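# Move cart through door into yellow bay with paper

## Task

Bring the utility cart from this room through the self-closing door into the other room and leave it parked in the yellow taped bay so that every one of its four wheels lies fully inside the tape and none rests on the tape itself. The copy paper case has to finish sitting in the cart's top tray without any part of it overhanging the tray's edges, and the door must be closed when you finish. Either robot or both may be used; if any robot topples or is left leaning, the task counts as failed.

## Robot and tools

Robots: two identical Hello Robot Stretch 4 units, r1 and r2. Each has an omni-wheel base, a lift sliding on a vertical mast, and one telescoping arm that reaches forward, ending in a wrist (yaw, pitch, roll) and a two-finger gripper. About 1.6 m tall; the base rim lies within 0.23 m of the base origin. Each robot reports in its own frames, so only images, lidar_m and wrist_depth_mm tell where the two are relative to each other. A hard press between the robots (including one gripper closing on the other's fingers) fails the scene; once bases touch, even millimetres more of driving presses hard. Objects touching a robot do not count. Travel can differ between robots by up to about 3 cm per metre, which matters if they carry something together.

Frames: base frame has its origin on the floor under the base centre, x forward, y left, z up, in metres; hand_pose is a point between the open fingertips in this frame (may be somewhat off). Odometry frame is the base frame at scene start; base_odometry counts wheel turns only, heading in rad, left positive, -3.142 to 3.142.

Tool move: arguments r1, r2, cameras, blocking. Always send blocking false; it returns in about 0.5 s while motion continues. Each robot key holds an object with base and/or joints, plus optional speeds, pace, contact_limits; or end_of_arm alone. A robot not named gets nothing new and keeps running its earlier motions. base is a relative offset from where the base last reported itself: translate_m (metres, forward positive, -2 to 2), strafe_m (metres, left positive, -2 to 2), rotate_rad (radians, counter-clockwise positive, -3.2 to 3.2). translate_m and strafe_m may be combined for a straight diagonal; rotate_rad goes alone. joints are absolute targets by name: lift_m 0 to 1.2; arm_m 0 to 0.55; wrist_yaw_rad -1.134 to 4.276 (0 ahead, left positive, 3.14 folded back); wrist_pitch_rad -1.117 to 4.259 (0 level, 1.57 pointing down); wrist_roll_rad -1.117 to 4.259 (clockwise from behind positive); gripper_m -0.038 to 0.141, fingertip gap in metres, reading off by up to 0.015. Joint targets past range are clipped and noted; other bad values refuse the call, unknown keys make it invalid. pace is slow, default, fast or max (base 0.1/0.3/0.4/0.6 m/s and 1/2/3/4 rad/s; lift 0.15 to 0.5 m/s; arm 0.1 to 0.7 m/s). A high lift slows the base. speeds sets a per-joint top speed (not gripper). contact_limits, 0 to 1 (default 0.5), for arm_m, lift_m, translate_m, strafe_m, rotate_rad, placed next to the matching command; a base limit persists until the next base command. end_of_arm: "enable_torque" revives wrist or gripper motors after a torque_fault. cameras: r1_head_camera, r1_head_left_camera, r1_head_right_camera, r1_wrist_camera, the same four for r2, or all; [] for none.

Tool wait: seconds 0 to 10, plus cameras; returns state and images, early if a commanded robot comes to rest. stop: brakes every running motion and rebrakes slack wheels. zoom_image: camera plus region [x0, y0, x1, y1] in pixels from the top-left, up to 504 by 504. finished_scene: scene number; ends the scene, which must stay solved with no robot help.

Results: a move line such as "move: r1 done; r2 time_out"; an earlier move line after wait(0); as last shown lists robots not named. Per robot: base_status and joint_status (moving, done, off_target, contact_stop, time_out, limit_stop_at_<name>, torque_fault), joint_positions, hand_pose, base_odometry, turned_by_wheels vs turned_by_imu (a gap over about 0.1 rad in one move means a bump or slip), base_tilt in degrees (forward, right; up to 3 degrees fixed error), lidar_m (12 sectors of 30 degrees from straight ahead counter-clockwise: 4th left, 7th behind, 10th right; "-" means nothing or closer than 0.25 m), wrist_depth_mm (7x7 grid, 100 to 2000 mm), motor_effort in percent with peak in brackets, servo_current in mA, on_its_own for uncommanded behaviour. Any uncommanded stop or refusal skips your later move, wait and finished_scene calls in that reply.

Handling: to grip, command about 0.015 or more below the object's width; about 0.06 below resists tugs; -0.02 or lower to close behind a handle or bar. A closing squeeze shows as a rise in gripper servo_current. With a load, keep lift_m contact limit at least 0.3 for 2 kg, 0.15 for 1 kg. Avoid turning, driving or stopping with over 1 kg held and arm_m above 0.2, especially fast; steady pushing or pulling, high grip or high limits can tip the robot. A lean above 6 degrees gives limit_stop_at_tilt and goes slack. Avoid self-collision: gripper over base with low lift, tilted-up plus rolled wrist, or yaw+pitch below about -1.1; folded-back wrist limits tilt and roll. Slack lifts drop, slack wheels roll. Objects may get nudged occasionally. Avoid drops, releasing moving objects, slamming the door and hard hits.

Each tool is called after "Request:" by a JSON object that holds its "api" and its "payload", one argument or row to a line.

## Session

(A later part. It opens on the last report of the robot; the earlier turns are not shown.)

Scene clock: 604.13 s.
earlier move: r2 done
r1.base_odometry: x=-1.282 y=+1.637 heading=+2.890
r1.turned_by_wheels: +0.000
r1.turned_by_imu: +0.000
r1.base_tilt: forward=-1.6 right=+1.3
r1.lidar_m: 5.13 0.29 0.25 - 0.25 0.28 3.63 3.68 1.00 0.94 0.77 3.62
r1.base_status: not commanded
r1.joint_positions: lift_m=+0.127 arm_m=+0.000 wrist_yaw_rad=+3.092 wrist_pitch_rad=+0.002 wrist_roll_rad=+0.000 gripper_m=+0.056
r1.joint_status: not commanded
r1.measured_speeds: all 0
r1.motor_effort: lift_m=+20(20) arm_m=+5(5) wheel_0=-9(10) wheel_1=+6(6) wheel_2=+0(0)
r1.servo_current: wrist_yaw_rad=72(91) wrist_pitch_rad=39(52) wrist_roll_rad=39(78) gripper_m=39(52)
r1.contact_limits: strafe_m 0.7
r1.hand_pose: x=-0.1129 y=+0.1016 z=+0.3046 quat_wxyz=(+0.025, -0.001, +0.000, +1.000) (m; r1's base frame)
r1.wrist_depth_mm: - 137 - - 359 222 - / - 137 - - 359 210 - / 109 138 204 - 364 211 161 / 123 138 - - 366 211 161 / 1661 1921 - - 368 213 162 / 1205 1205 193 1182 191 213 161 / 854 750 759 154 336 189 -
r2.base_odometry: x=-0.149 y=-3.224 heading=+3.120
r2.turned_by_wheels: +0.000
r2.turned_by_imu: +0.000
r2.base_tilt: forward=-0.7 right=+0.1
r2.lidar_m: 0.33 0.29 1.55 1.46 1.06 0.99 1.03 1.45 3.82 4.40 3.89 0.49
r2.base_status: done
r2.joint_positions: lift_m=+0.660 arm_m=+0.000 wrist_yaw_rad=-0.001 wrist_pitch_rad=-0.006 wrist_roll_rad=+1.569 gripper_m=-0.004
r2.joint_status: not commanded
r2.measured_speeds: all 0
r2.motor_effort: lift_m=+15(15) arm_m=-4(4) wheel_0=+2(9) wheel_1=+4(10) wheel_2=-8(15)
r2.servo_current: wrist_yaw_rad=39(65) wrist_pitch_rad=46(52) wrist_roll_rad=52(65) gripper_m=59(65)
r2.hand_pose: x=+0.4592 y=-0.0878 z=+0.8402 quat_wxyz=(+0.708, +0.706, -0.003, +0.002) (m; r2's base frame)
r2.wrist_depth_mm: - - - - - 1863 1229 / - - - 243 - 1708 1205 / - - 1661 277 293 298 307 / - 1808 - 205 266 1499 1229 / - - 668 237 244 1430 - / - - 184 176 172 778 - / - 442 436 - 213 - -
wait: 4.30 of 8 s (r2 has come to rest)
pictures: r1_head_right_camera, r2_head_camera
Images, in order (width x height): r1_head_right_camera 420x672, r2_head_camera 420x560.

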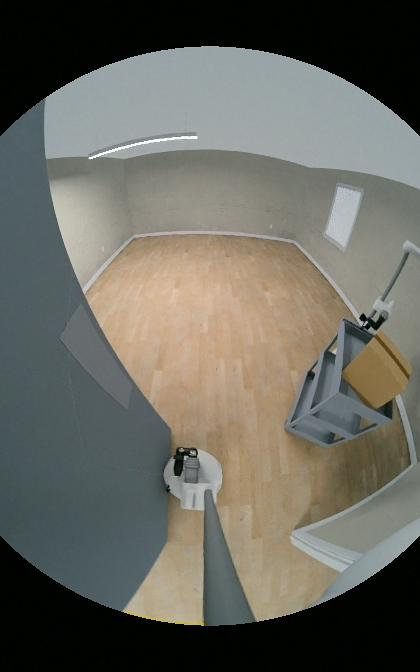

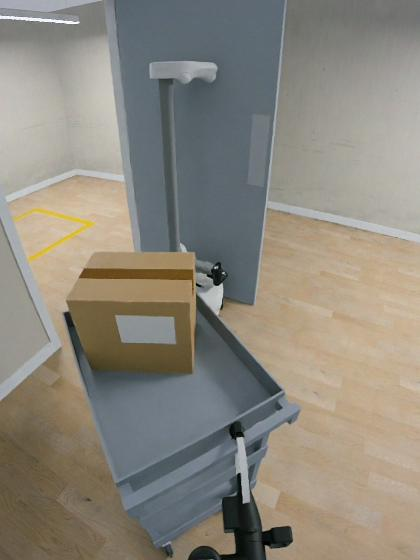

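Request:
{"api": "move", "payload": {
  "r2": {"base":{"translate_m":0.24,"strafe_m":0.14},"pace":"slow","contact_limits":{"translate_m":0.3}},
  "cameras": [],
  "blocking": false
}}

Request:
{"api": "wait", "payload": {
  "seconds": 8,
  "cameras": ["r1_head_right_camera","r2_head_camera","r1_head_camera"]
}}

Scene clock: 615.87 s.
move: r2 moving
r1: as last shown
r1.lidar_m: 5.15 0.29 0.25 - 0.25 0.26 3.61 3.70 0.99 0.92 0.74 3.58
r1.motor_effort: lift_m=+20(20) arm_m=+5(5) wheel_0=-10(10) wheel_1=+6(6) wheel_2=+0(0)
r1.servo_current: wrist_yaw_rad=46(72) wrist_pitch_rad=39(52) wrist_roll_rad=52(59) gripper_m=39(52)
r1.contact_limits: strafe_m 0.7
r1.wrist_depth_mm: - 136 - - 362 220 - / - 137 - - 362 209 - / 110 137 204 - 366 211 161 / 123 138 - - 368 213 161 / 1708 1983 - - 368 213 162 / 1229 1205 195 1182 191 213 161 / 854 759 759 153 336 189 -
r2.base_odometry: x=-0.161 y=-3.231 heading=+3.119
r2.turned_by_wheels: +0.000
r2.turned_by_imu: +0.000
r2.base_tilt: forward=-0.7 right=+0.1
r2.lidar_m: 0.33 0.29 1.54 1.52 1.07 1.01 1.08 1.46 3.86 4.43 3.87 0.48
r2.base_status: translate_m moving; strafe_m moving
r2.joint_positions: lift_m=+0.660 arm_m=+0.000 wrist_yaw_rad=-0.002 wrist_pitch_rad=-0.006 wrist_roll_rad=+1.569 gripper_m=-0.004
r2.joint_status: not commanded
r2.measured_speeds: translate_m=+0.048 strafe_m=+0.029 rotate_rad=-0.004 lift_m=+0.000 arm_m=+0.000 wrist_yaw_rad=+0.000 wrist_pitch_rad=+0.000 wrist_roll_rad=+0.000
r2.motor_effort: lift_m=+15(15) arm_m=-4(4) wheel_0=+0(5) wheel_1=+6(8) wheel_2=-12(14)
r2.servo_current: wrist_yaw_rad=59(59) wrist_pitch_rad=39(52) wrist_roll_rad=39(52) gripper_m=65(72)
r2.contact_limits: translate_m 0.3
r2.hand_pose: x=+0.4592 y=-0.0879 z=+0.8402 quat_wxyz=(+0.708, +0.706, -0.003, +0.002) (m; r2's base frame)
r2.wrist_depth_mm: - - - - - 1808 1229 / - - - 244 - 1756 1205 / - - 1661 277 297 309 307 / - 1708 - 206 264 1464 1229 / - - 1808 238 246 1430 - / - - 186 175 173 798 - / - 1756 439 - 213 - -
pictures: none
No camera images: "cameras" was empty.

Scene clock: 619.30 s.
earlier move: r2 done
r1.base_odometry: x=-1.282 y=+1.637 heading=+2.890
r1.turned_by_wheels: +0.000
r1.turned_by_imu: +0.000
r1.base_tilt: forward=-1.6 right=+1.3
r1.lidar_m: 5.14 0.29 0.25 - 0.25 0.27 3.62 3.69 0.98 0.60 0.67 3.63
r1.base_status: not commanded
r1.joint_positions: lift_m=+0.127 arm_m=+0.000 wrist_yaw_rad=+3.092 wrist_pitch_rad=+0.002 wrist_roll_rad=+0.000 gripper_m=+0.056
r1.joint_status: not commanded
r1.measured_speeds: all 0
r1.motor_effort: lift_m=+20(20) arm_m=+5(5) wheel_0=-9(10) wheel_1=+6(6) wheel_2=+0(0)
r1.servo_current: wrist_yaw_rad=52(72) wrist_pitch_rad=39(52) wrist_roll_rad=46(65) gripper_m=39(52)
r1.contact_limits: strafe_m 0.7
r1.hand_pose: x=-0.1129 y=+0.1016 z=+0.3046 quat_wxyz=(+0.025, -0.001, +0.000, +1.000) (m; r1's base frame)
r1.wrist_depth_mm: - 137 - - 357 221 - / - 137 - - 364 210 - / 109 137 204 - 368 211 160 / 123 138 - - 370 213 161 / 1661 - - - 370 213 162 / 1160 1205 193 1182 190 212 162 / 842 750 741 153 334 188 -
r2.base_odometry: x=-0.392 y=-3.359 heading=+3.119
r2.turned_by_wheels: +0.000
r2.turned_by_imu: +0.000
r2.base_tilt: forward=-0.7 right=+0.1
r2.lidar_m: 0.29 0.27 1.30 1.37 1.22 1.14 1.21 1.64 4.35 4.68 3.77 0.45
r2.base_status: done
r2.joint_positions: lift_m=+0.660 arm_m=+0.000 wrist_yaw_rad=-0.003 wrist_pitch_rad=-0.006 wrist_roll_rad=+1.569 gripper_m=-0.004
r2.joint_status: not commanded
r2.measured_speeds: all 0
r2.motor_effort: lift_m=+15(15) arm_m=-4(4) wheel_0=-5(13) wheel_1=+5(8) wheel_2=-6(14)
r2.servo_current: wrist_yaw_rad=39(65) wrist_pitch_rad=39(52) wrist_roll_rad=46(65) gripper_m=72(72)
r2.contact_limits: translate_m 0.3
r2.hand_pose: x=+0.4591 y=-0.0882 z=+0.8402 quat_wxyz=(+0.708, +0.706, -0.003, +0.001) (m; r2's base frame)
r2.wrist_depth_mm: - - - - - 1756 1229 / - - - 258 - 1808 1229 / - - - 286 306 314 309 / - 1499 - 211 270 1281 1160 / - 1464 1366 191 242 1281 544 / - - 183 175 183 750 - / 1618 - 427 - 209 - -
wait: 3.43 of 8 s (r2 has come to rest)
pictures: r1_head_camera, r1_head_right_camera, r2_head_camera
Images, in order (width x height): r1_head_camera 420x560, r1_head_right_camera 420x672, r2_head_camera 420x560.

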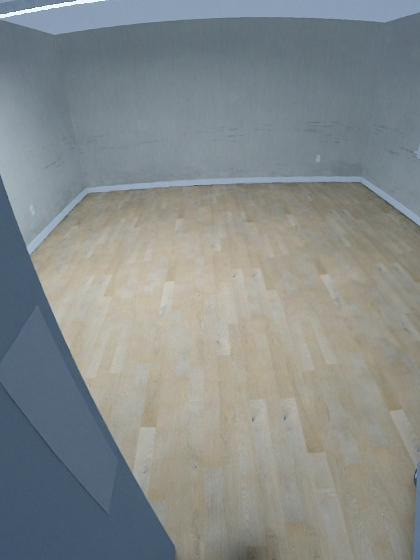

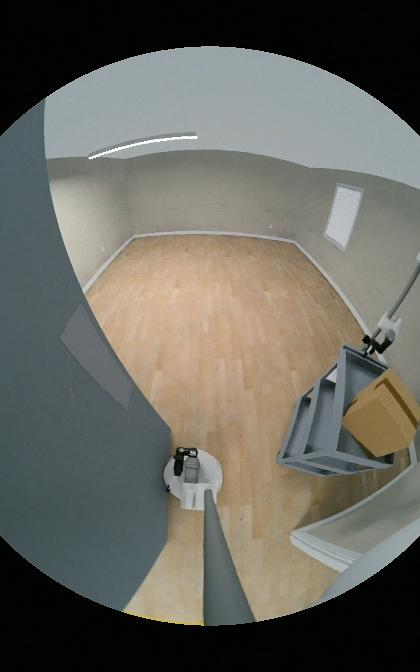

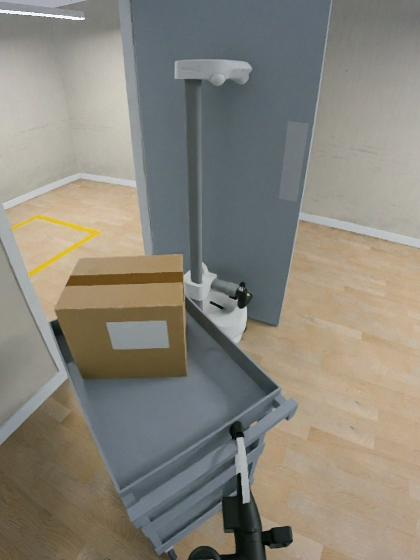

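Request:
{"api": "move", "payload": {
  "r2": {"base":{"translate_m":-0.24,"strafe_m":0.225},"pace":"slow"},
  "cameras": [],
  "blocking": false
}}

Request:
{"api": "wait", "payload": {
  "seconds": 8,
  "cameras": []
}}

Request:
{"api": "move", "payload": {
  "r2": {"base":{"rotate_rad":-0.15},"pace":"slow"},
  "cameras": [],
  "blocking": false
}}

Request:
{"api": "wait", "payload": {
  "seconds": 4,
  "cameras": ["r1_head_right_camera","r2_head_camera"]
}}

Scene clock: 635.40 s.
move: r2 moving
r1: as last shown
r1.lidar_m: 5.15 0.31 0.25 - 0.25 0.26 3.62 3.70 0.98 0.59 0.65 3.58
r1.servo_current: wrist_yaw_rad=39(65) wrist_pitch_rad=46(46) wrist_roll_rad=52(59) gripper_m=46(52)
r1.contact_limits: strafe_m 0.7
r1.wrist_depth_mm: - 136 - - 359 221 - / - 138 - - 364 210 - / 109 137 204 - 364 211 160 / 123 138 - - 368 212 161 / 1708 1921 - - 370 213 162 / 1205 1182 194 1182 190 212 162 / 854 759 759 153 338 189 -
r2.base_odometry: x=-0.383 y=-3.368 heading=+3.119
r2.turned_by_wheels: +0.000
r2.turned_by_imu: +0.001
r2.base_tilt: forward=-0.7 right=+0.1
r2.lidar_m: 0.28 0.27 1.30 1.36 1.20 1.12 1.18 1.62 4.31 4.66 3.78 0.49
r2.base_status: translate_m moving; strafe_m moving
r2.joint_positions: lift_m=+0.660 arm_m=+0.000 wrist_yaw_rad=-0.003 wrist_pitch_rad=-0.006 wrist_roll_rad=+1.569 gripper_m=-0.004
r2.joint_status: not commanded
r2.measured_speeds: translate_m=-0.037 strafe_m=+0.035 rotate_rad=+0.003 lift_m=+0.000 arm_m=+0.000 wrist_yaw_rad=+0.000 wrist_pitch_rad=+0.000 wrist_roll_rad=+0.000
r2.motor_effort: lift_m=+15(15) arm_m=-4(4) wheel_0=-11(12) wheel_1=+5(7) wheel_2=+8(8)
r2.servo_current: wrist_yaw_rad=52(52) wrist_pitch_rad=52(52) wrist_roll_rad=59(59) gripper_m=65(65)
r2.hand_pose: x=+0.4591 y=-0.0882 z=+0.8402 quat_wxyz=(+0.708, +0.706, -0.003, +0.001) (m; r2's base frame)
r2.wrist_depth_mm: - - - - - 1808 1229 / - - - 256 - 1756 1229 / - - - 229 306 309 306 / - 1464 - 208 267 1281 1160 / - 1397 1336 200 241 1255 - / - - 183 174 173 768 - / 1576 - 430 - 209 - -
pictures: none
No camera images: "cameras" was empty.

Scene clock: 639.43 s.
earlier move: r2 done
r1.base_odometry: x=-1.282 y=+1.637 heading=+2.890
r1.turned_by_wheels: +0.000
r1.turned_by_imu: +0.000
r1.base_tilt: forward=-1.6 right=+1.3
r1.lidar_m: 5.14 0.30 0.25 - 0.25 0.28 3.65 3.68 1.00 0.80 0.76 3.61
r1.base_status: not commanded
r1.joint_positions: lift_m=+0.127 arm_m=+0.000 wrist_yaw_rad=+3.092 wrist_pitch_rad=+0.002 wrist_roll_rad=+0.000 gripper_m=+0.056
r1.joint_status: not commanded
r1.measured_speeds: all 0
r1.motor_effort: lift_m=+20(20) arm_m=+5(5) wheel_0=-9(10) wheel_1=+6(6) wheel_2=+0(0)
r1.servo_current: wrist_yaw_rad=33(78) wrist_pitch_rad=52(52) wrist_roll_rad=59(72) gripper_m=39(52)
r1.contact_limits: strafe_m 0.7
r1.hand_pose: x=-0.1129 y=+0.1016 z=+0.3046 quat_wxyz=(+0.025, -0.001, +0.000, +1.000) (m; r1's base frame)
r1.wrist_depth_mm: - 137 - - 357 220 - / - 137 - - 359 210 - / 109 138 204 - 364 211 161 / 123 138 - - 368 212 161 / 1661 1983 - - 370 213 161 / 1182 1205 193 1205 190 212 162 / 842 750 750 153 338 189 -
r2.base_odometry: x=-0.157 y=-3.589 heading=+3.120
r2.turned_by_wheels: +0.000
r2.turned_by_imu: +0.001
r2.base_tilt: forward=-0.7 right=+0.0
r2.lidar_m: 0.40 0.40 1.21 1.21 0.88 0.80 0.87 1.19 3.17 4.76 4.08 0.44
r2.base_status: done
r2.joint_positions: lift_m=+0.660 arm_m=+0.000 wrist_yaw_rad=+0.002 wrist_pitch_rad=-0.006 wrist_roll_rad=+1.569 gripper_m=-0.004
r2.joint_status: not commanded
r2.measured_speeds: all 0
r2.motor_effort: lift_m=+15(15) arm_m=-4(4) wheel_0=-2(13) wheel_1=+2(7) wheel_2=+8(13)
r2.servo_current: wrist_yaw_rad=46(59) wrist_pitch_rad=46(52) wrist_roll_rad=59(59) gripper_m=65(72)
r2.hand_pose: x=+0.4595 y=-0.0867 z=+0.8402 quat_wxyz=(+0.708, +0.706, -0.001, +0.003) (m; r2's base frame)
r2.wrist_depth_mm: - - - 180 237 1464 1160 / - - - 180 236 1397 1118 / - 1863 640 236 237 1397 - / - - 544 236 235 831 - / - 1863 473 218 234 809 - / 1661 - 186 176 171 820 - / - - 564 - - - -
wait: 4.03 of 8 s (r2 has come to rest)
pictures: none
No camera images: "cameras" was empty.

Scene clock: 639.93 s.
move: r2 moving
r1: as last shown
r1.lidar_m: 5.16 0.29 0.25 - 0.25 0.25 3.64 3.66 1.01 0.83 0.78 3.61
r1.servo_current: wrist_yaw_rad=52(65) wrist_pitch_rad=39(46) wrist_roll_rad=52(52) gripper_m=46(52)
r1.contact_limits: strafe_m 0.7
r1.wrist_depth_mm: - 137 - - 359 221 - / - 137 - - 364 211 - / 109 137 202 - 364 210 162 / 123 138 - - 370 213 161 / 1661 1983 - - 375 213 162 / 1205 1205 193 1182 191 213 162 / 831 750 759 153 336 188 -
r2.base_odometry: x=-0.157 y=-3.589 heading=+3.008
r2.turned_by_wheels: -0.111
r2.turned_by_imu: -0.108
r2.base_tilt: forward=-0.7 right=+0.0
r2.lidar_m: 0.36 0.36 1.23 1.25 0.91 0.80 0.85 1.09 2.27 4.61 4.23 0.45
r2.base_status: rotate_rad moving
r2.joint_positions: lift_m=+0.660 arm_m=+0.000 wrist_yaw_rad=+0.011 wrist_pitch_rad=-0.006 wrist_roll_rad=+1.569 gripper_m=-0.004
r2.joint_status: not commanded
r2.measured_speeds: translate_m=+0.000 strafe_m=-0.002 rotate_rad=-0.289 lift_m=+0.000 arm_m=+0.000 wrist_yaw_rad=+0.000 wrist_pitch_rad=+0.000 wrist_roll_rad=+0.000
r2.motor_effort: lift_m=+15(15) arm_m=-4(4) wheel_0=+9(17) wheel_1=+6(9) wheel_2=+13(16)
r2.servo_current: wrist_yaw_rad=65(72) wrist_pitch_rad=46(52) wrist_roll_rad=52(59) gripper_m=59(65)
r2.hand_pose: x=+0.4602 y=-0.0843 z=+0.8402 quat_wxyz=(+0.708, +0.706, +0.002, +0.006) (m; r2's base frame)
r2.wrist_depth_mm: - - - 201 - 1808 1229 / - - - 236 257 260 260 / - 1808 - 249 251 1464 1182 / - - 621 243 243 820 - / - - 484 212 238 820 - / - 1921 187 179 171 798 - / 1618 - 517 - 225 - -
pictures: none
No camera images: "cameras" was empty.

Scene clock: 640.50 s.
earlier move: r2 done
r1.base_odometry: x=-1.282 y=+1.637 heading=+2.890
r1.turned_by_wheels: +0.000
r1.turned_by_imu: +0.000
r1.base_tilt: forward=-1.6 right=+1.3
r1.lidar_m: 5.16 0.27 0.25 - 0.25 0.29 3.64 3.69 1.01 0.82 0.78 3.60
r1.base_status: not commanded
r1.joint_positions: lift_m=+0.127 arm_m=+0.000 wrist_yaw_rad=+3.092 wrist_pitch_rad=+0.002 wrist_roll_rad=+0.000 gripper_m=+0.056
r1.joint_status: not commanded
r1.measured_speeds: all 0
r1.motor_effort: lift_m=+20(20) arm_m=+5(5) wheel_0=-9(10) wheel_1=+6(6) wheel_2=+0(0)
r1.servo_current: wrist_yaw_rad=52(65) wrist_pitch_rad=39(46) wrist_roll_rad=52(59) gripper_m=39(52)
r1.contact_limits: strafe_m 0.7
r1.hand_pose: x=-0.1129 y=+0.1016 z=+0.3046 quat_wxyz=(+0.025, -0.001, +0.000, +1.000) (m; r1's base frame)
r1.wrist_depth_mm: - 137 - - 362 220 - / - 137 - - 359 210 - / 110 137 204 - 364 210 161 / 123 138 - - 370 211 162 / 1661 1921 - - 373 212 162 / 1205 1182 194 1160 190 213 161 / 854 759 759 153 336 189 -
r2.base_odometry: x=-0.157 y=-3.589 heading=+2.971
r2.turned_by_wheels: -0.037
r2.turned_by_imu: -0.036
r2.base_tilt: forward=-0.7 right=+0.1
r2.lidar_m: 0.37 0.34 1.24 1.25 0.93 0.83 0.83 1.09 2.08 4.61 4.27 0.47
r2.base_status: done
r2.joint_positions: lift_m=+0.660 arm_m=+0.000 wrist_yaw_rad=+0.003 wrist_pitch_rad=-0.006 wrist_roll_rad=+1.569 gripper_m=-0.004
r2.joint_status: not commanded
r2.measured_speeds: all 0
r2.motor_effort: lift_m=+15(15) arm_m=-4(4) wheel_0=+6(17) wheel_1=+5(9) wheel_2=+2(16)
r2.servo_current: wrist_yaw_rad=39(72) wrist_pitch_rad=52(52) wrist_roll_rad=46(59) gripper_m=72(72)
r2.hand_pose: x=+0.4596 y=-0.0866 z=+0.8402 quat_wxyz=(+0.708, +0.706, -0.001, +0.003) (m; r2's base frame)
r2.wrist_depth_mm: - - - 220 - 1756 1205 / - - - 237 276 279 277 / - - - 259 262 1537 1229 / - 1921 1808 247 252 1430 - / - - 554 237 241 831 - / - 1808 187 178 171 788 - / - - 484 - 220 - -
wait: 0.57 of 4 s (r2 has come to rest)
pictures: r1_head_right_camera, r2_head_camera
Images, in order (width x height): r1_head_right_camera 420x672, r2_head_camera 420x560.

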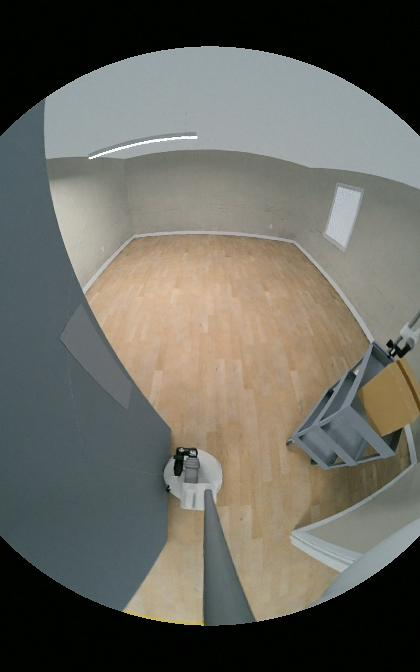

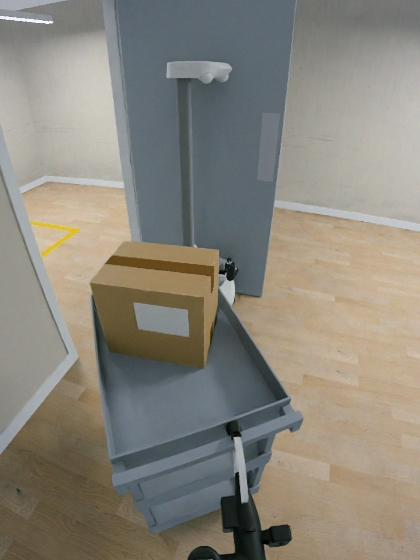

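Request:
{"api": "move", "payload": {
  "r2": {"base":{"translate_m":0.28,"strafe_m":0.11},"pace":"slow","contact_limits":{"translate_m":0.3}},
  "cameras": [],
  "blocking": false
}}

Request:
{"api": "wait", "payload": {
  "seconds": 8,
  "cameras": ["r1_head_right_camera","r2_head_camera"]
}}

Scene clock: 646.23 s.
move: r2 moving
r1: as last shown
r1.lidar_m: 5.15 0.31 0.25 - 0.25 0.27 3.63 3.69 1.00 0.81 0.76 3.58
r1.motor_effort: lift_m=+20(20) arm_m=+5(5) wheel_0=-9(10) wheel_1=+5(6) wheel_2=+0(0)
r1.servo_current: wrist_yaw_rad=46(59) wrist_pitch_rad=39(52) wrist_roll_rad=52(59) gripper_m=39(46)
r1.contact_limits: strafe_m 0.7
r1.wrist_depth_mm: - 137 - - 359 221 - / - 137 - - 362 210 - / 110 138 203 - 364 211 161 / 123 138 - - 368 212 161 / 1661 1921 - - 370 213 162 / 1205 1205 194 1205 190 213 162 / 854 759 750 153 338 189 -
r2.base_odometry: x=-0.169 y=-3.591 heading=+2.971
r2.turned_by_wheels: +0.000
r2.turned_by_imu: +0.000
r2.base_tilt: forward=-0.7 right=+0.1
r2.lidar_m: 0.33 0.34 1.22 1.25 0.93 0.83 0.85 1.06 2.11 4.62 4.30 0.46
r2.base_status: translate_m moving; strafe_m moving
r2.joint_positions: lift_m=+0.660 arm_m=+0.000 wrist_yaw_rad=-0.001 wrist_pitch_rad=-0.006 wrist_roll_rad=+1.569 gripper_m=-0.004
r2.joint_status: not commanded
r2.measured_speeds: translate_m=+0.048 strafe_m=+0.019 rotate_rad=-0.005 lift_m=+0.000 arm_m=+0.000 wrist_yaw_rad=-0.018 wrist_pitch_rad=+0.000 wrist_roll_rad=+0.000
r2.motor_effort: lift_m=+15(15) arm_m=-4(4) wheel_0=+3(11) wheel_1=+8(8) wheel_2=-13(13)
r2.servo_current: wrist_yaw_rad=46(52) wrist_pitch_rad=52(52) wrist_roll_rad=46(59) gripper_m=59(65)
r2.contact_limits: translate_m 0.3
r2.hand_pose: x=+0.4592 y=-0.0878 z=+0.8402 quat_wxyz=(+0.708, +0.706, -0.003, +0.002) (m; r2's base frame)
r2.wrist_depth_mm: - - - 225 - 1863 1205 / - - - 240 281 282 279 / - - - 259 265 1464 1229 / - 1921 - 248 254 1464 - / - - 544 236 240 798 - / - 1863 185 177 172 798 - / - 1756 469 - 218 - -
pictures: none
No camera images: "cameras" was empty.

Scene clock: 649.97 s.
earlier move: r2 done
r1.base_odometry: x=-1.282 y=+1.637 heading=+2.890
r1.turned_by_wheels: +0.000
r1.turned_by_imu: +0.000
r1.base_tilt: forward=-1.6 right=+1.3
r1.lidar_m: 5.16 0.30 0.25 - 0.25 0.26 3.64 3.72 0.83 0.51 0.68 3.58
r1.base_status: not commanded
r1.joint_positions: lift_m=+0.127 arm_m=+0.000 wrist_yaw_rad=+3.092 wrist_pitch_rad=+0.002 wrist_roll_rad=+0.000 gripper_m=+0.056
r1.joint_status: not commanded
r1.measured_speeds: all 0
r1.motor_effort: lift_m=+20(20) arm_m=+5(5) wheel_0=-9(10) wheel_1=+6(6) wheel_2=+0(0)
r1.servo_current: wrist_yaw_rad=39(72) wrist_pitch_rad=39(52) wrist_roll_rad=33(65) gripper_m=39(46)
r1.contact_limits: strafe_m 0.7
r1.hand_pose: x=-0.1129 y=+0.1016 z=+0.3046 quat_wxyz=(+0.025, -0.001, +0.000, +1.000) (m; r1's base frame)
r1.wrist_depth_mm: - 137 - - 359 220 - / - 137 - - 362 210 - / 109 138 204 - 366 211 161 / 123 138 - - 370 213 161 / 1708 1983 - - 368 212 162 / 1182 1205 193 1182 191 213 161 / 854 759 759 153 336 189 -
r2.base_odometry: x=-0.451 y=-3.649 heading=+2.971
r2.turned_by_wheels: +0.000
r2.turned_by_imu: +0.000
r2.base_tilt: forward=-0.7 right=+0.1
r2.lidar_m: 0.34 0.34 1.03 1.03 1.17 1.04 1.06 1.30 2.62 4.80 4.08 0.46
r2.base_status: done
r2.joint_positions: lift_m=+0.660 arm_m=+0.000 wrist_yaw_rad=-0.003 wrist_pitch_rad=-0.006 wrist_roll_rad=+1.569 gripper_m=-0.004
r2.joint_status: not commanded
r2.measured_speeds: all 0
r2.motor_effort: lift_m=+15(15) arm_m=-4(4) wheel_0=+1(11) wheel_1=+4(9) wheel_2=-6(15)
r2.servo_current: wrist_yaw_rad=46(59) wrist_pitch_rad=46(52) wrist_roll_rad=46(59) gripper_m=59(72)
r2.contact_limits: translate_m 0.3
r2.hand_pose: x=+0.4590 y=-0.0883 z=+0.8402 quat_wxyz=(+0.708, +0.706, -0.003, +0.001) (m; r2's base frame)
r2.wrist_depth_mm: - - - 226 - 1808 1205 / - - 1499 242 282 282 1098 / - - - 260 267 1281 1160 / - 1308 1308 248 254 1281 - / - - 544 203 241 820 - / - 473 187 176 173 778 - / 1576 - 469 - 218 - -
wait: 3.73 of 8 s (r2 has come to rest)
pictures: r1_head_right_camera, r2_head_camera
Images, in order (width x height): r1_head_right_camera 420x672, r2_head_camera 420x560.

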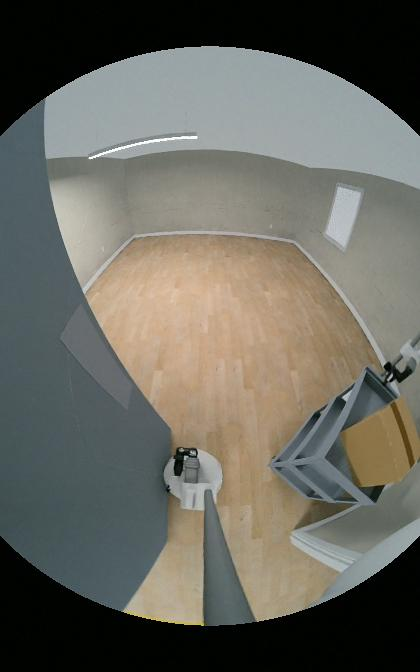

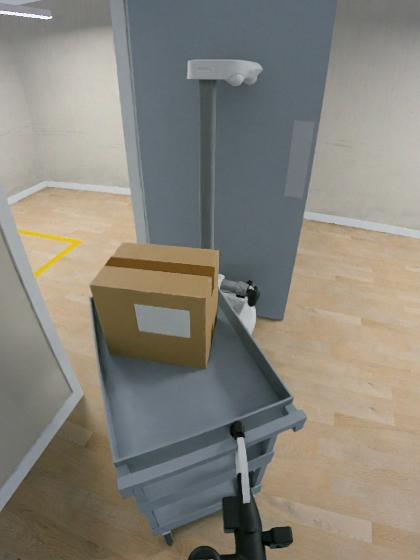

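Request:
{"api": "move", "payload": {
  "r2": {"base":{"translate_m":0.19,"strafe_m":0.075},"pace":"slow","contact_limits":{"translate_m":0.3}},
  "cameras": [],
  "blocking": false
}}

Request:
{"api": "wait", "payload": {
  "seconds": 8,
  "cameras": ["r1_head_right_camera","r2_head_camera"]
}}

Scene clock: 665.20 s.
move: r2 moving
r1: as last shown
r1.lidar_m: 5.15 0.28 0.25 - 0.25 0.26 3.63 3.70 0.81 0.52 0.66 3.58
r1.servo_current: wrist_yaw_rad=52(52) wrist_pitch_rad=39(46) wrist_roll_rad=52(52) gripper_m=46(46)
r1.contact_limits: strafe_m 0.7
r1.wrist_depth_mm: - 136 - - 359 221 - / - 137 - - 359 210 - / 109 138 204 - 362 211 161 / 123 138 - - 368 213 162 / 1708 1983 - - 370 213 162 / 1205 1182 193 1205 191 213 162 / 842 759 759 154 336 188 -
r2.base_odometry: x=-0.464 y=-3.652 heading=+2.970
r2.turned_by_wheels: +0.000
r2.turned_by_imu: +0.000
r2.base_tilt: forward=-0.7 right=+0.1
r2.lidar_m: 0.35 0.34 1.01 1.03 1.17 1.05 1.07 1.33 2.66 4.81 4.07 0.46
r2.base_status: translate_m moving; strafe_m moving
r2.joint_positions: lift_m=+0.660 arm_m=+0.000 wrist_yaw_rad=-0.003 wrist_pitch_rad=-0.006 wrist_roll_rad=+1.569 gripper_m=-0.004
r2.joint_status: not commanded
r2.measured_speeds: translate_m=+0.048 strafe_m=+0.019 rotate_rad=+0.000 lift_m=+0.000 arm_m=+0.000 wrist_yaw_rad=+0.000 wrist_pitch_rad=+0.000 wrist_roll_rad=+0.000
r2.motor_effort: lift_m=+15(15) arm_m=-4(4) wheel_0=+3(6) wheel_1=+8(8) wheel_2=-12(12)
r2.servo_current: wrist_yaw_rad=39(59) wrist_pitch_rad=46(52) wrist_roll_rad=39(59) gripper_m=65(65)
r2.contact_limits: translate_m 0.3
r2.hand_pose: x=+0.4590 y=-0.0883 z=+0.8402 quat_wxyz=(+0.708, +0.706, -0.003, +0.001) (m; r2's base frame)
r2.wrist_depth_mm: - - - 228 - 1756 1205 / - - 1464 242 281 282 1098 / - - - 262 266 1281 1160 / - 1308 1308 248 254 1308 - / - - 544 202 240 798 - / - 477 185 176 172 778 - / 1576 - 466 - 217 - -
pictures: none
No camera images: "cameras" was empty.

Scene clock: 667.97 s.
earlier move: r2 done
r1.base_odometry: x=-1.282 y=+1.637 heading=+2.890
r1.turned_by_wheels: +0.000
r1.turned_by_imu: +0.000
r1.base_tilt: forward=-1.6 right=+1.2
r1.lidar_m: 5.17 0.29 0.25 - 0.25 0.26 3.64 3.70 0.45 0.40 0.69 3.62
r1.base_status: not commanded
r1.joint_positions: lift_m=+0.127 arm_m=+0.000 wrist_yaw_rad=+3.092 wrist_pitch_rad=+0.002 wrist_roll_rad=+0.000 gripper_m=+0.056
r1.joint_status: not commanded
r1.measured_speeds: all 0
r1.motor_effort: lift_m=+20(20) arm_m=+5(5) wheel_0=-9(10) wheel_1=+6(6) wheel_2=+0(0)
r1.servo_current: wrist_yaw_rad=52(65) wrist_pitch_rad=46(52) wrist_roll_rad=46(59) gripper_m=39(52)
r1.contact_limits: strafe_m 0.7
r1.hand_pose: x=-0.1129 y=+0.1016 z=+0.3046 quat_wxyz=(+0.025, -0.001, +0.000, +1.000) (m; r1's base frame)
r1.wrist_depth_mm: - 137 - - 357 221 - / - 137 - - 364 210 - / 110 138 203 - 366 210 161 / 123 138 - - 368 212 162 / 1661 1983 - - 373 213 162 / 1182 1205 194 1182 191 213 162 / 854 759 750 153 336 189 -
r2.base_odometry: x=-0.651 y=-3.691 heading=+2.971
r2.turned_by_wheels: +0.000
r2.turned_by_imu: +0.001
r2.base_tilt: forward=-0.7 right=+0.1
r2.lidar_m: 0.34 0.33 0.89 0.92 1.14 1.18 1.20 1.49 2.88 4.95 3.94 0.47
r2.base_status: done
r2.joint_positions: lift_m=+0.660 arm_m=+0.000 wrist_yaw_rad=-0.003 wrist_pitch_rad=-0.006 wrist_roll_rad=+1.569 gripper_m=-0.004
r2.joint_status: not commanded
r2.measured_speeds: all 0
r2.motor_effort: lift_m=+15(15) arm_m=-4(4) wheel_0=+4(7) wheel_1=+4(9) wheel_2=-8(13)
r2.servo_current: wrist_yaw_rad=39(65) wrist_pitch_rad=52(52) wrist_roll_rad=39(59) gripper_m=65(72)
r2.contact_limits: translate_m 0.3
r2.hand_pose: x=+0.4590 y=-0.0883 z=+0.8402 quat_wxyz=(+0.708, +0.706, -0.003, +0.001) (m; r2's base frame)
r2.wrist_depth_mm: - - - 232 - - 1160 / - - 1308 241 283 283 285 / - - - 263 268 1118 976 / 1537 1160 1160 249 257 1098 - / - - 564 237 243 798 - / 1576 492 185 177 172 778 - / - - 462 - 215 - -
wait: 2.77 of 8 s (r2 has come to rest)
pictures: r1_head_right_camera, r2_head_camera
Images, in order (width x height): r1_head_right_camera 420x672, r2_head_camera 420x560.

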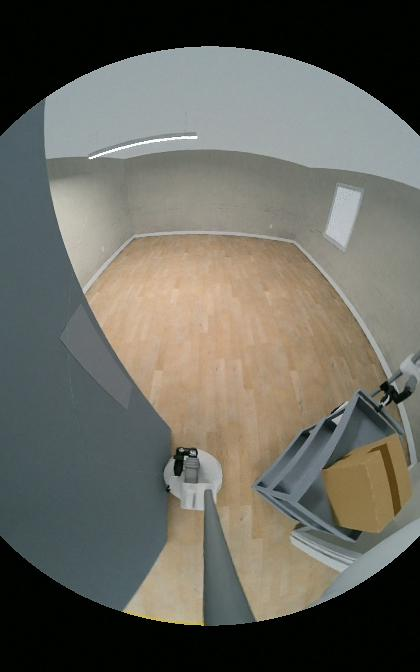

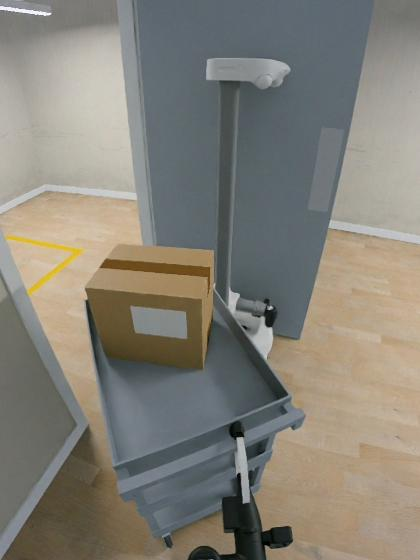

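Request:
{"api": "move", "payload": {
  "r2": {"base":{"translate_m":0.055,"strafe_m":-0.36},"pace":"slow","contact_limits":{"translate_m":0.3}},
  "cameras": [],
  "blocking": false
}}

Request:
{"api": "wait", "payload": {
  "seconds": 8,
  "cameras": ["r1_head_right_camera"]
}}

Request:
{"api": "move", "payload": {
  "r2": {"base":{"rotate_rad":0.33},"pace":"slow"},
  "cameras": [],
  "blocking": false
}}

Request:
{"api": "wait", "payload": {
  "seconds": 4,
  "cameras": ["r1_head_right_camera","r2_head_camera"]
}}

Scene clock: 680.80 s.
move: r2 moving
r1: as last shown
r1.base_tilt: forward=-1.6 right=+1.3
r1.lidar_m: 5.17 0.28 0.25 - 0.25 0.27 3.63 3.69 0.46 0.40 0.69 3.58
r1.servo_current: wrist_yaw_rad=52(52) wrist_pitch_rad=33(46) wrist_roll_rad=59(59) gripper_m=46(46)
r1.contact_limits: strafe_m 0.7
r1.wrist_depth_mm: - 136 - - 359 222 - / - 137 - - 364 210 - / 109 137 204 - 364 211 161 / 123 138 - - 370 211 161 / 1708 1983 - - 370 213 162 / 1160 1205 193 1205 191 213 161 / 854 759 750 153 334 189 -
r2.base_odometry: x=-0.651 y=-3.678 heading=+2.971
r2.turned_by_wheels: +0.000
r2.turned_by_imu: +0.001
r2.base_tilt: forward=-0.7 right=+0.0
r2.lidar_m: 0.34 0.34 0.88 0.89 1.13 1.20 1.24 1.50 3.01 4.93 3.87 0.46
r2.base_status: translate_m moving; strafe_m moving
r2.joint_positions: lift_m=+0.660 arm_m=+0.000 wrist_yaw_rad=+0.001 wrist_pitch_rad=-0.006 wrist_roll_rad=+1.569 gripper_m=-0.004
r2.joint_status: not commanded
r2.measured_speeds: translate_m=+0.010 strafe_m=-0.051 rotate_rad=+0.002 lift_m=+0.000 arm_m=+0.000 wrist_yaw_rad=+0.025 wrist_pitch_rad=+0.000 wrist_roll_rad=+0.000
r2.motor_effort: lift_m=+15(15) arm_m=-3(4) wheel_0=+11(12) wheel_1=-4(7) wheel_2=-6(10)
r2.servo_current: wrist_yaw_rad=46(52) wrist_pitch_rad=46(52) wrist_roll_rad=59(59) gripper_m=65(72)
r2.contact_limits: translate_m 0.3
r2.hand_pose: x=+0.4594 y=-0.0872 z=+0.8402 quat_wxyz=(+0.708, +0.706, -0.002, +0.002) (m; r2's base frame)
r2.wrist_depth_mm: - - - 229 - - 1160 / - - - 239 282 283 283 / - - - 264 268 1118 960 / 1499 1138 1138 248 255 1098 - / - - 559 207 241 820 - / 1576 488 186 176 172 798 - / - - 462 - 216 - -
pictures: none
No camera images: "cameras" was empty.

Scene clock: 685.17 s.
earlier move: r2 done
r1.base_odometry: x=-1.282 y=+1.637 heading=+2.890
r1.turned_by_wheels: +0.000
r1.turned_by_imu: +0.000
r1.base_tilt: forward=-1.6 right=+1.3
r1.lidar_m: 5.16 0.29 0.25 - 0.25 0.25 3.63 3.70 1.00 0.40 0.49 3.62
r1.base_status: not commanded
r1.joint_positions: lift_m=+0.127 arm_m=+0.000 wrist_yaw_rad=+3.092 wrist_pitch_rad=+0.002 wrist_roll_rad=+0.000 gripper_m=+0.056
r1.joint_status: not commanded
r1.measured_speeds: all 0
r1.motor_effort: lift_m=+20(20) arm_m=+5(5) wheel_0=-9(10) wheel_1=+6(6) wheel_2=+0(0)
r1.servo_current: wrist_yaw_rad=39(78) wrist_pitch_rad=46(52) wrist_roll_rad=52(65) gripper_m=39(46)
r1.contact_limits: strafe_m 0.7
r1.hand_pose: x=-0.1129 y=+0.1016 z=+0.3046 quat_wxyz=(+0.025, -0.001, +0.000, +1.000) (m; r1's base frame)
r1.wrist_depth_mm: - 137 - - 357 220 - / - 137 - - 362 209 - / 109 137 204 - 364 211 161 / 123 138 - - 368 211 161 / 1708 - - - 370 213 162 / 1182 1205 194 1182 191 213 162 / 842 759 759 154 336 189 -
r2.base_odometry: x=-0.644 y=-3.327 heading=+2.971
r2.turned_by_wheels: +0.000
r2.turned_by_imu: +0.003
r2.base_tilt: forward=-0.7 right=+0.1
r2.lidar_m: 0.25 0.25 1.20 1.22 1.51 1.37 1.39 1.73 3.43 4.63 3.71 0.50
r2.base_status: done
r2.joint_positions: lift_m=+0.660 arm_m=+0.000 wrist_yaw_rad=+0.007 wrist_pitch_rad=-0.006 wrist_roll_rad=+1.569 gripper_m=-0.004
r2.joint_status: not commanded
r2.measured_speeds: all 0
r2.motor_effort: lift_m=+15(15) arm_m=-4(4) wheel_0=+6(15) wheel_1=-3(8) wheel_2=-4(10)
r2.servo_current: wrist_yaw_rad=46(72) wrist_pitch_rad=46(52) wrist_roll_rad=46(59) gripper_m=65(72)
r2.contact_limits: translate_m 0.3
r2.hand_pose: x=+0.4599 y=-0.0853 z=+0.8402 quat_wxyz=(+0.708, +0.706, +0.001, +0.005) (m; r2's base frame)
r2.wrist_depth_mm: - - - - - 1808 1205 / - - - - - 1808 1229 / - - 1229 289 - - 332 / - - - 229 304 1025 960 / 1397 - - 213 257 1205 976 / 1756 1118 183 175 182 - 544 / - 480 488 - 204 - -
wait: 4.37 of 8 s (r2 has come to rest)
pictures: r1_head_right_camera
Images, in order (width x height): r1_head_right_camera 420x672.

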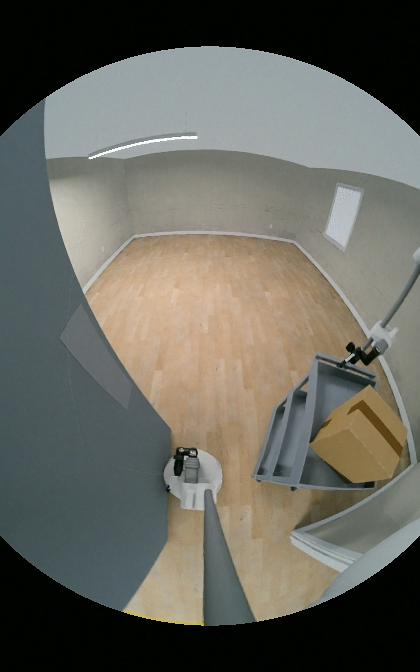

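Scene clock: 685.67 s.
move: r2 moving
r1: as last shown
r1.lidar_m: 5.17 0.30 0.25 - 0.25 0.27 3.64 3.70 0.99 0.40 0.49 3.59
r1.servo_current: wrist_yaw_rad=59(65) wrist_pitch_rad=39(52) wrist_roll_rad=46(59) gripper_m=39(46)
r1.contact_limits: strafe_m 0.7
r1.wrist_depth_mm: - 137 - - 359 220 - / - 137 - - 364 210 - / 109 138 204 - 364 211 162 / 123 138 - - 373 212 162 / 1708 1983 - - 370 213 162 / 1229 1205 194 1182 191 213 162 / 866 750 750 153 338 189 -
r2.base_odometry: x=-0.643 y=-3.327 heading=+3.094
r2.turned_by_wheels: +0.124
r2.turned_by_imu: +0.118
r2.base_tilt: forward=-0.7 right=+0.1
r2.lidar_m: 0.26 0.25 1.18 1.25 1.48 1.38 1.44 1.95 4.60 4.74 3.54 0.48
r2.base_status: rotate_rad moving
r2.joint_positions: lift_m=+0.660 arm_m=+0.000 wrist_yaw_rad=-0.012 wrist_pitch_rad=-0.006 wrist_roll_rad=+1.569 gripper_m=-0.004
r2.joint_status: not commanded
r2.measured_speeds: translate_m=-0.002 strafe_m=+0.002 rotate_rad=+0.485 lift_m=+0.000 arm_m=+0.000 wrist_yaw_rad=-0.037 wrist_pitch_rad=+0.000 wrist_roll_rad=+0.000
r2.motor_effort: lift_m=+15(15) arm_m=-3(4) wheel_0=-9(13) wheel_1=-9(9) wheel_2=-18(18)
r2.servo_current: wrist_yaw_rad=72(72) wrist_pitch_rad=52(52) wrist_roll_rad=46(59) gripper_m=59(65)
r2.hand_pose: x=+0.4582 y=-0.0910 z=+0.8402 quat_wxyz=(+0.708, +0.706, -0.006, -0.002) (m; r2's base frame)
r2.wrist_depth_mm: - - - - - 1708 1229 / - - - 287 - 1863 1229 / - - 1205 252 322 320 322 / - - - 219 282 1060 960 / 1430 1098 - 191 249 1138 - / - 1098 179 168 182 - - / 1537 415 462 - 202 - -
pictures: none
No camera images: "cameras" was empty.

Scene clock: 686.60 s.
earlier move: r2 done
r1.base_odometry: x=-1.282 y=+1.637 heading=+2.890
r1.turned_by_wheels: +0.000
r1.turned_by_imu: +0.000
r1.base_tilt: forward=-1.6 right=+1.3
r1.lidar_m: 5.17 0.30 0.25 - 0.25 0.25 3.62 3.68 0.56 0.36 0.50 3.61
r1.base_status: not commanded
r1.joint_positions: lift_m=+0.127 arm_m=+0.000 wrist_yaw_rad=+3.092 wrist_pitch_rad=+0.002 wrist_roll_rad=+0.000 gripper_m=+0.056
r1.joint_status: not commanded
r1.measured_speeds: all 0
r1.motor_effort: lift_m=+20(20) arm_m=+5(5) wheel_0=-10(10) wheel_1=+6(6) wheel_2=+0(0)
r1.servo_current: wrist_yaw_rad=39(72) wrist_pitch_rad=39(52) wrist_roll_rad=59(59) gripper_m=46(46)
r1.contact_limits: strafe_m 0.7
r1.hand_pose: x=-0.1129 y=+0.1016 z=+0.3046 quat_wxyz=(+0.025, -0.001, +0.000, +1.000) (m; r1's base frame)
r1.wrist_depth_mm: - 137 - - 359 220 - / - 137 - - 359 210 - / 109 138 203 - 366 210 160 / 123 138 - - 370 213 161 / 1661 - - - 370 213 162 / 1160 1205 195 1205 191 213 162 / 866 750 759 153 336 188 -
r2.base_odometry: x=-0.644 y=-3.327 heading=-2.984
r2.turned_by_wheels: +0.205
r2.turned_by_imu: +0.193
r2.base_tilt: forward=-0.7 right=+0.1
r2.lidar_m: 0.36 0.32 1.20 1.34 1.39 1.37 1.56 2.39 4.58 4.16 3.40 0.48
r2.base_status: done
r2.joint_positions: lift_m=+0.660 arm_m=+0.000 wrist_yaw_rad=-0.003 wrist_pitch_rad=-0.006 wrist_roll_rad=+1.569 gripper_m=-0.004
r2.joint_status: not commanded
r2.measured_speeds: all 0
r2.motor_effort: lift_m=+15(15) arm_m=+4(4) wheel_0=-8(14) wheel_1=-6(10) wheel_2=-6(20)
r2.servo_current: wrist_yaw_rad=39(91) wrist_pitch_rad=46(52) wrist_roll_rad=39(59) gripper_m=59(72)
r2.hand_pose: x=+0.4590 y=-0.0883 z=+0.8402 quat_wxyz=(+0.708, +0.706, -0.003, +0.001) (m; r2's base frame)
r2.wrist_depth_mm: - - 1098 228 - - - / - - - 220 279 282 281 / 1336 - - 260 266 1060 931 / 1863 1118 1078 248 253 - - / 1661 - 554 192 240 809 - / - - 185 177 172 798 - / - - 466 - 216 - -
wait: 0.93 of 4 s (r2 has come to rest)
pictures: r1_head_right_camera, r2_head_camera
Images, in order (width x height): r1_head_right_camera 420x672, r2_head_camera 420x560.

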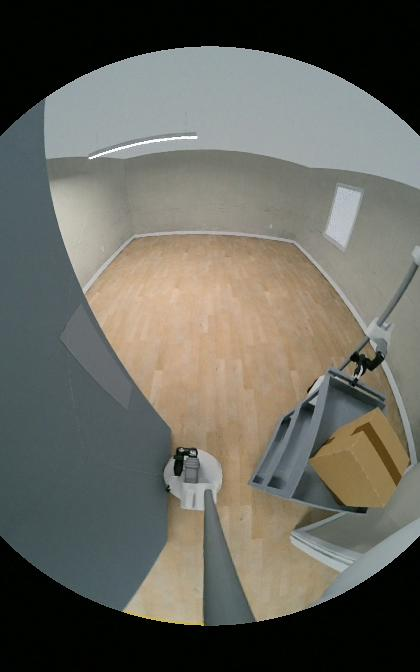

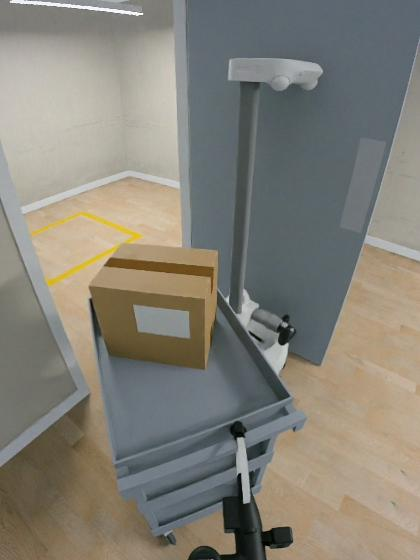

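Request:
{"api": "move", "payload": {
  "r2": {"base":{"translate_m":0.0,"strafe_m":-0.37},"pace":"slow","contact_limits":{"translate_m":0.3}},
  "cameras": [],
  "blocking": false
}}

Request:
{"api": "wait", "payload": {
  "seconds": 8,
  "cameras": ["r1_head_right_camera"]
}}

Request:
{"api": "move", "payload": {
  "r2": {"base":{"rotate_rad":0.33},"pace":"slow"},
  "cameras": [],
  "blocking": false
}}

Request:
{"api": "wait", "payload": {
  "seconds": 4,
  "cameras": ["r1_head_right_camera","r2_head_camera"]
}}

Scene clock: 694.17 s.
move: r2 moving
r1: as last shown
r1.lidar_m: 5.16 0.30 0.25 - 0.25 0.28 3.64 3.72 0.54 0.37 0.50 3.59
r1.motor_effort: lift_m=+20(20) arm_m=+5(5) wheel_0=-10(10) wheel_1=+5(6) wheel_2=+0(0)
r1.servo_current: wrist_yaw_rad=46(59) wrist_pitch_rad=46(52) wrist_roll_rad=46(52) gripper_m=39(52)
r1.contact_limits: strafe_m 0.7
r1.wrist_depth_mm: - 137 - - 359 221 - / - 137 - - 362 210 - / 109 137 204 - 366 211 161 / 123 138 - - 370 213 161 / 1661 1983 - - 370 212 162 / 1182 1205 194 1182 191 212 162 / 854 750 768 153 336 189 -
r2.base_odometry: x=-0.646 y=-3.313 heading=-2.984
r2.turned_by_wheels: +0.000
r2.turned_by_imu: +0.001
r2.base_tilt: forward=-0.7 right=+0.1
r2.lidar_m: 0.35 0.33 1.21 1.37 1.42 1.39 1.58 2.41 4.56 4.17 3.36 0.46
r2.base_status: translate_m moving; strafe_m moving
r2.joint_positions: lift_m=+0.660 arm_m=+0.000 wrist_yaw_rad=-0.001 wrist_pitch_rad=-0.006 wrist_roll_rad=+1.569 gripper_m=-0.004
r2.joint_status: not commanded
r2.measured_speeds: translate_m=+0.000 strafe_m=-0.055 rotate_rad=-0.002 lift_m=+0.000 arm_m=+0.000 wrist_yaw_rad=+0.030 wrist_pitch_rad=+0.000 wrist_roll_rad=+0.000
r2.motor_effort: lift_m=+15(15) arm_m=+4(4) wheel_0=+8(11) wheel_1=-7(9) wheel_2=-1(5)
r2.servo_current: wrist_yaw_rad=46(52) wrist_pitch_rad=46(52) wrist_roll_rad=46(52) gripper_m=59(65)
r2.contact_limits: translate_m 0.3
r2.hand_pose: x=+0.4592 y=-0.0878 z=+0.8402 quat_wxyz=(+0.708, +0.706, -0.003, +0.002) (m; r2's base frame)
r2.wrist_depth_mm: - - 1078 224 - - - / - - - 216 278 279 279 / 1336 1098 - 260 266 1008 946 / 1863 1078 1060 247 254 - - / 1618 - 549 198 241 820 - / - - 187 176 172 778 - / - - 466 - 218 - -
pictures: none
No camera images: "cameras" was empty.

Scene clock: 698.50 s.
earlier move: r2 done
r1.base_odometry: x=-1.282 y=+1.637 heading=+2.890
r1.turned_by_wheels: +0.000
r1.turned_by_imu: +0.000
r1.base_tilt: forward=-1.6 right=+1.3
r1.lidar_m: 5.17 0.29 0.25 - 0.25 0.27 3.65 3.71 1.01 0.43 0.48 0.63
r1.base_status: not commanded
r1.joint_positions: lift_m=+0.127 arm_m=+0.000 wrist_yaw_rad=+3.092 wrist_pitch_rad=+0.002 wrist_roll_rad=+0.000 gripper_m=+0.056
r1.joint_status: not commanded
r1.measured_speeds: all 0
r1.motor_effort: lift_m=+20(20) arm_m=+5(5) wheel_0=-9(10) wheel_1=+6(6) wheel_2=+0(0)
r1.servo_current: wrist_yaw_rad=52(65) wrist_pitch_rad=39(52) wrist_roll_rad=52(65) gripper_m=39(52)
r1.contact_limits: strafe_m 0.7
r1.hand_pose: x=-0.1129 y=+0.1016 z=+0.3046 quat_wxyz=(+0.025, -0.001, +0.000, +1.000) (m; r1's base frame)
r1.wrist_depth_mm: - 137 - - 357 220 - / - 137 - - 359 211 - / 110 138 204 - 366 211 161 / 123 138 - - 370 213 161 / 1661 1983 - - 373 213 162 / 1182 1205 193 1182 191 213 161 / 854 768 750 153 334 188 -
r2.base_odometry: x=-0.702 y=-2.962 heading=-2.983
r2.turned_by_wheels: +0.000
r2.turned_by_imu: +0.004
r2.base_tilt: forward=-0.6 right=+0.1
r2.lidar_m: 0.25 0.25 0.80 1.65 1.65 1.59 1.79 2.85 4.31 3.86 3.15 0.49
r2.base_status: done
r2.joint_positions: lift_m=+0.660 arm_m=+0.000 wrist_yaw_rad=+0.008 wrist_pitch_rad=-0.006 wrist_roll_rad=+1.569 gripper_m=-0.004
r2.joint_status: not commanded
r2.measured_speeds: all 0
r2.motor_effort: lift_m=+15(15) arm_m=+4(4) wheel_0=+7(15) wheel_1=-2(9) wheel_2=+2(5)
r2.servo_current: wrist_yaw_rad=46(72) wrist_pitch_rad=39(59) wrist_roll_rad=52(65) gripper_m=65(72)
r2.contact_limits: translate_m 0.3
r2.hand_pose: x=+0.4599 y=-0.0852 z=+0.8402 quat_wxyz=(+0.708, +0.706, +0.001, +0.005) (m; r2's base frame)
r2.wrist_depth_mm: - - - - - 1756 1255 / - - - - - 1808 1255 / - - - 296 - - - / - - - 293 332 336 336 / 1464 1098 - 201 264 1118 991 / 1618 - 183 172 181 1576 512 / 1618 - - - - 1618 -
wait: 4.33 of 8 s (r2 has come to rest)
pictures: r1_head_right_camera
Images, in order (width x height): r1_head_right_camera 420x672.

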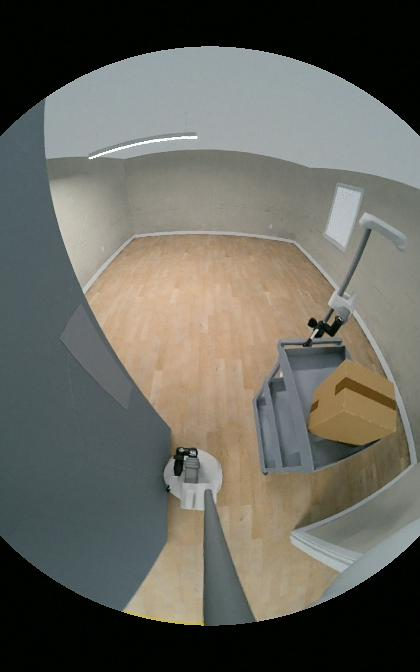

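Scene clock: 699.00 s.
move: r2 moving
r1: as last shown
r1.lidar_m: 5.17 0.31 0.25 - 0.25 0.27 3.65 3.66 1.00 0.45 0.47 0.66
r1.motor_effort: lift_m=+20(20) arm_m=+5(5) wheel_0=-9(9) wheel_1=+6(6) wheel_2=+0(0)
r1.servo_current: wrist_yaw_rad=39(72) wrist_pitch_rad=46(52) wrist_roll_rad=46(65) gripper_m=46(52)
r1.contact_limits: strafe_m 0.7
r1.wrist_depth_mm: - 137 - - 359 220 - / - 137 - - 362 210 - / 110 138 204 - 366 211 161 / 123 138 - - 368 213 161 / 1661 1983 - - 368 213 162 / 1160 1205 193 1182 191 213 161 / 842 750 768 153 338 188 -
r2.base_odometry: x=-0.702 y=-2.962 heading=-2.860
r2.turned_by_wheels: +0.123
r2.turned_by_imu: +0.118
r2.base_tilt: forward=-0.7 right=+0.1
r2.lidar_m: 0.25 0.25 1.49 1.76 1.61 1.64 1.92 3.44 4.32 3.62 3.14 0.53
r2.base_status: rotate_rad moving
r2.joint_positions: lift_m=+0.660 arm_m=+0.000 wrist_yaw_rad=-0.012 wrist_pitch_rad=-0.006 wrist_roll_rad=+1.569 gripper_m=-0.004
r2.joint_status: not commanded
r2.measured_speeds: translate_m=-0.001 strafe_m=+0.002 rotate_rad=+0.484 lift_m=+0.000 arm_m=+0.000 wrist_yaw_rad=-0.026 wrist_pitch_rad=+0.000 wrist_roll_rad=+0.000
r2.motor_effort: lift_m=+15(15) arm_m=+4(4) wheel_0=-17(17) wheel_1=-10(10) wheel_2=-15(17)
r2.servo_current: wrist_yaw_rad=52(65) wrist_pitch_rad=52(52) wrist_roll_rad=46(52) gripper_m=59(72)
r2.hand_pose: x=+0.4582 y=-0.0910 z=+0.8403 quat_wxyz=(+0.708, +0.707, -0.007, -0.002) (m; r2's base frame)
r2.wrist_depth_mm: - - - - - 1863 1205 / - 1025 1008 294 - - - / - - - 291 - 330 976 / - - - 225 303 329 904 / 1808 1098 1118 191 254 1060 1008 / 1661 - 185 167 181 1756 521 / - - - - 198 - -
pictures: none
No camera images: "cameras" was empty.

Scene clock: 699.93 s.
earlier move: r2 done
r1.base_odometry: x=-1.282 y=+1.637 heading=+2.890
r1.turned_by_wheels: +0.000
r1.turned_by_imu: +0.000
r1.base_tilt: forward=-1.6 right=+1.3
r1.lidar_m: 5.16 0.29 0.25 - 0.25 0.27 3.64 3.71 0.99 0.50 0.52 0.71
r1.base_status: not commanded
r1.joint_positions: lift_m=+0.127 arm_m=+0.000 wrist_yaw_rad=+3.092 wrist_pitch_rad=+0.002 wrist_roll_rad=+0.000 gripper_m=+0.056
r1.joint_status: not commanded
r1.measured_speeds: all 0
r1.motor_effort: lift_m=+20(20) arm_m=+5(5) wheel_0=-9(10) wheel_1=+6(6) wheel_2=+0(0)
r1.servo_current: wrist_yaw_rad=39(72) wrist_pitch_rad=39(52) wrist_roll_rad=46(65) gripper_m=46(52)
r1.contact_limits: strafe_m 0.7
r1.hand_pose: x=-0.1129 y=+0.1016 z=+0.3046 quat_wxyz=(+0.025, -0.001, +0.000, +1.000) (m; r1's base frame)
r1.wrist_depth_mm: - 136 - - 359 221 - / - 137 - - 362 211 - / 110 137 203 - 364 211 161 / 123 138 - - 368 212 161 / 1661 1983 - - 373 213 162 / 1205 1205 193 1182 190 213 162 / 842 750 750 153 338 189 -
r2.base_odometry: x=-0.702 y=-2.962 heading=-2.655
r2.turned_by_wheels: +0.206
r2.turned_by_imu: +0.196
r2.base_tilt: forward=-0.7 right=+0.0
r2.lidar_m: 0.32 0.29 1.55 1.70 1.61 1.67 2.27 4.32 4.45 3.30 3.14 0.46
r2.base_status: done
r2.joint_positions: lift_m=+0.660 arm_m=+0.000 wrist_yaw_rad=+0.002 wrist_pitch_rad=-0.006 wrist_roll_rad=+1.569 gripper_m=-0.004
r2.joint_status: not commanded
r2.measured_speeds: all 0
r2.motor_effort: lift_m=+15(15) arm_m=-4(4) wheel_0=-5(17) wheel_1=-4(10) wheel_2=-6(19)
r2.servo_current: wrist_yaw_rad=39(85) wrist_pitch_rad=46(52) wrist_roll_rad=59(59) gripper_m=65(72)
r2.hand_pose: x=+0.4595 y=-0.0869 z=+0.8403 quat_wxyz=(+0.708, +0.707, -0.002, +0.003) (m; r2's base frame)
r2.wrist_depth_mm: - - - - - 854 866 / - - - 248 - 1025 917 / 1336 1060 1042 227 300 303 300 / - - - 207 270 1756 1255 / - - - 197 245 - - / - - 186 175 173 778 - / - - 430 - 211 - -
wait: 0.93 of 4 s (r2 has come to rest)
pictures: r1_head_right_camera, r2_head_camera
Images, in order (width x height): r1_head_right_camera 420x672, r2_head_camera 420x560.

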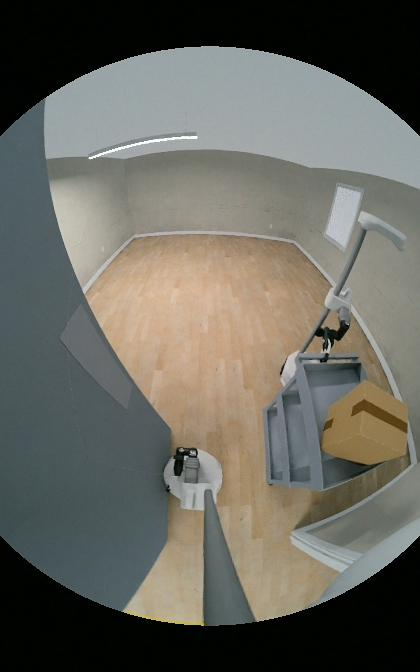

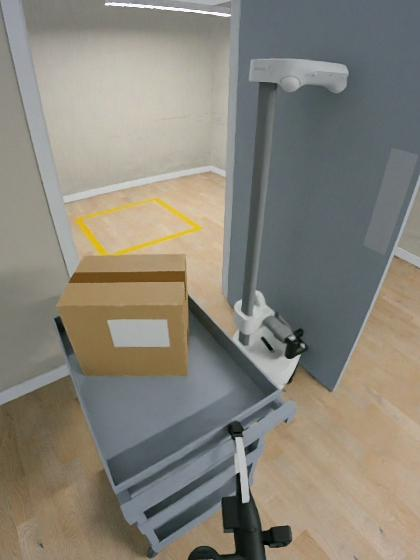

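Request:
{"api": "zoom_image", "payload": {
  "camera": "r1_head_right_camera",
  "region": [150, 320, 420, 620]
}}

Request:
{"api": "zoom_image", "payload": {
  "camera": "r2_head_camera",
  "region": [0, 200, 420, 560]
}}

Scaled by 1.680 from the camera's 420x672 image, which has a finer 600x960 frame.

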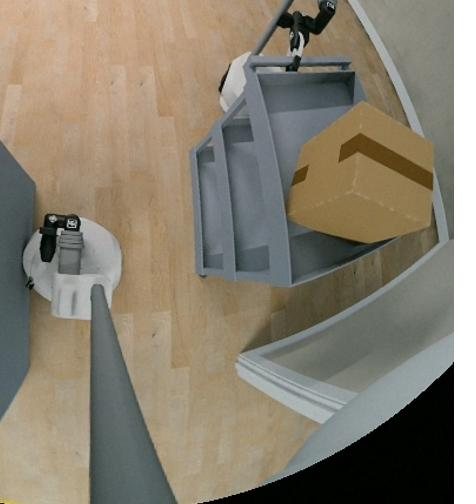

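Scaled by 1.200 from the camera's 420x560 image, which has a finer 1200x1600 frame.

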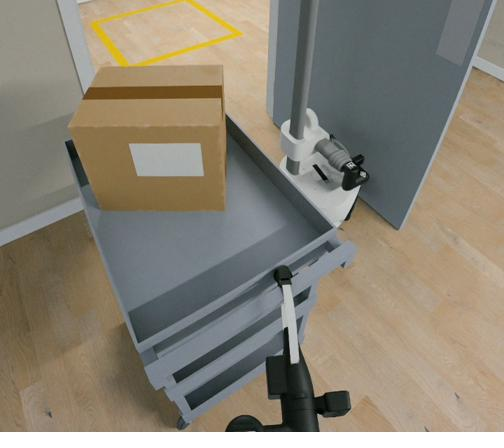

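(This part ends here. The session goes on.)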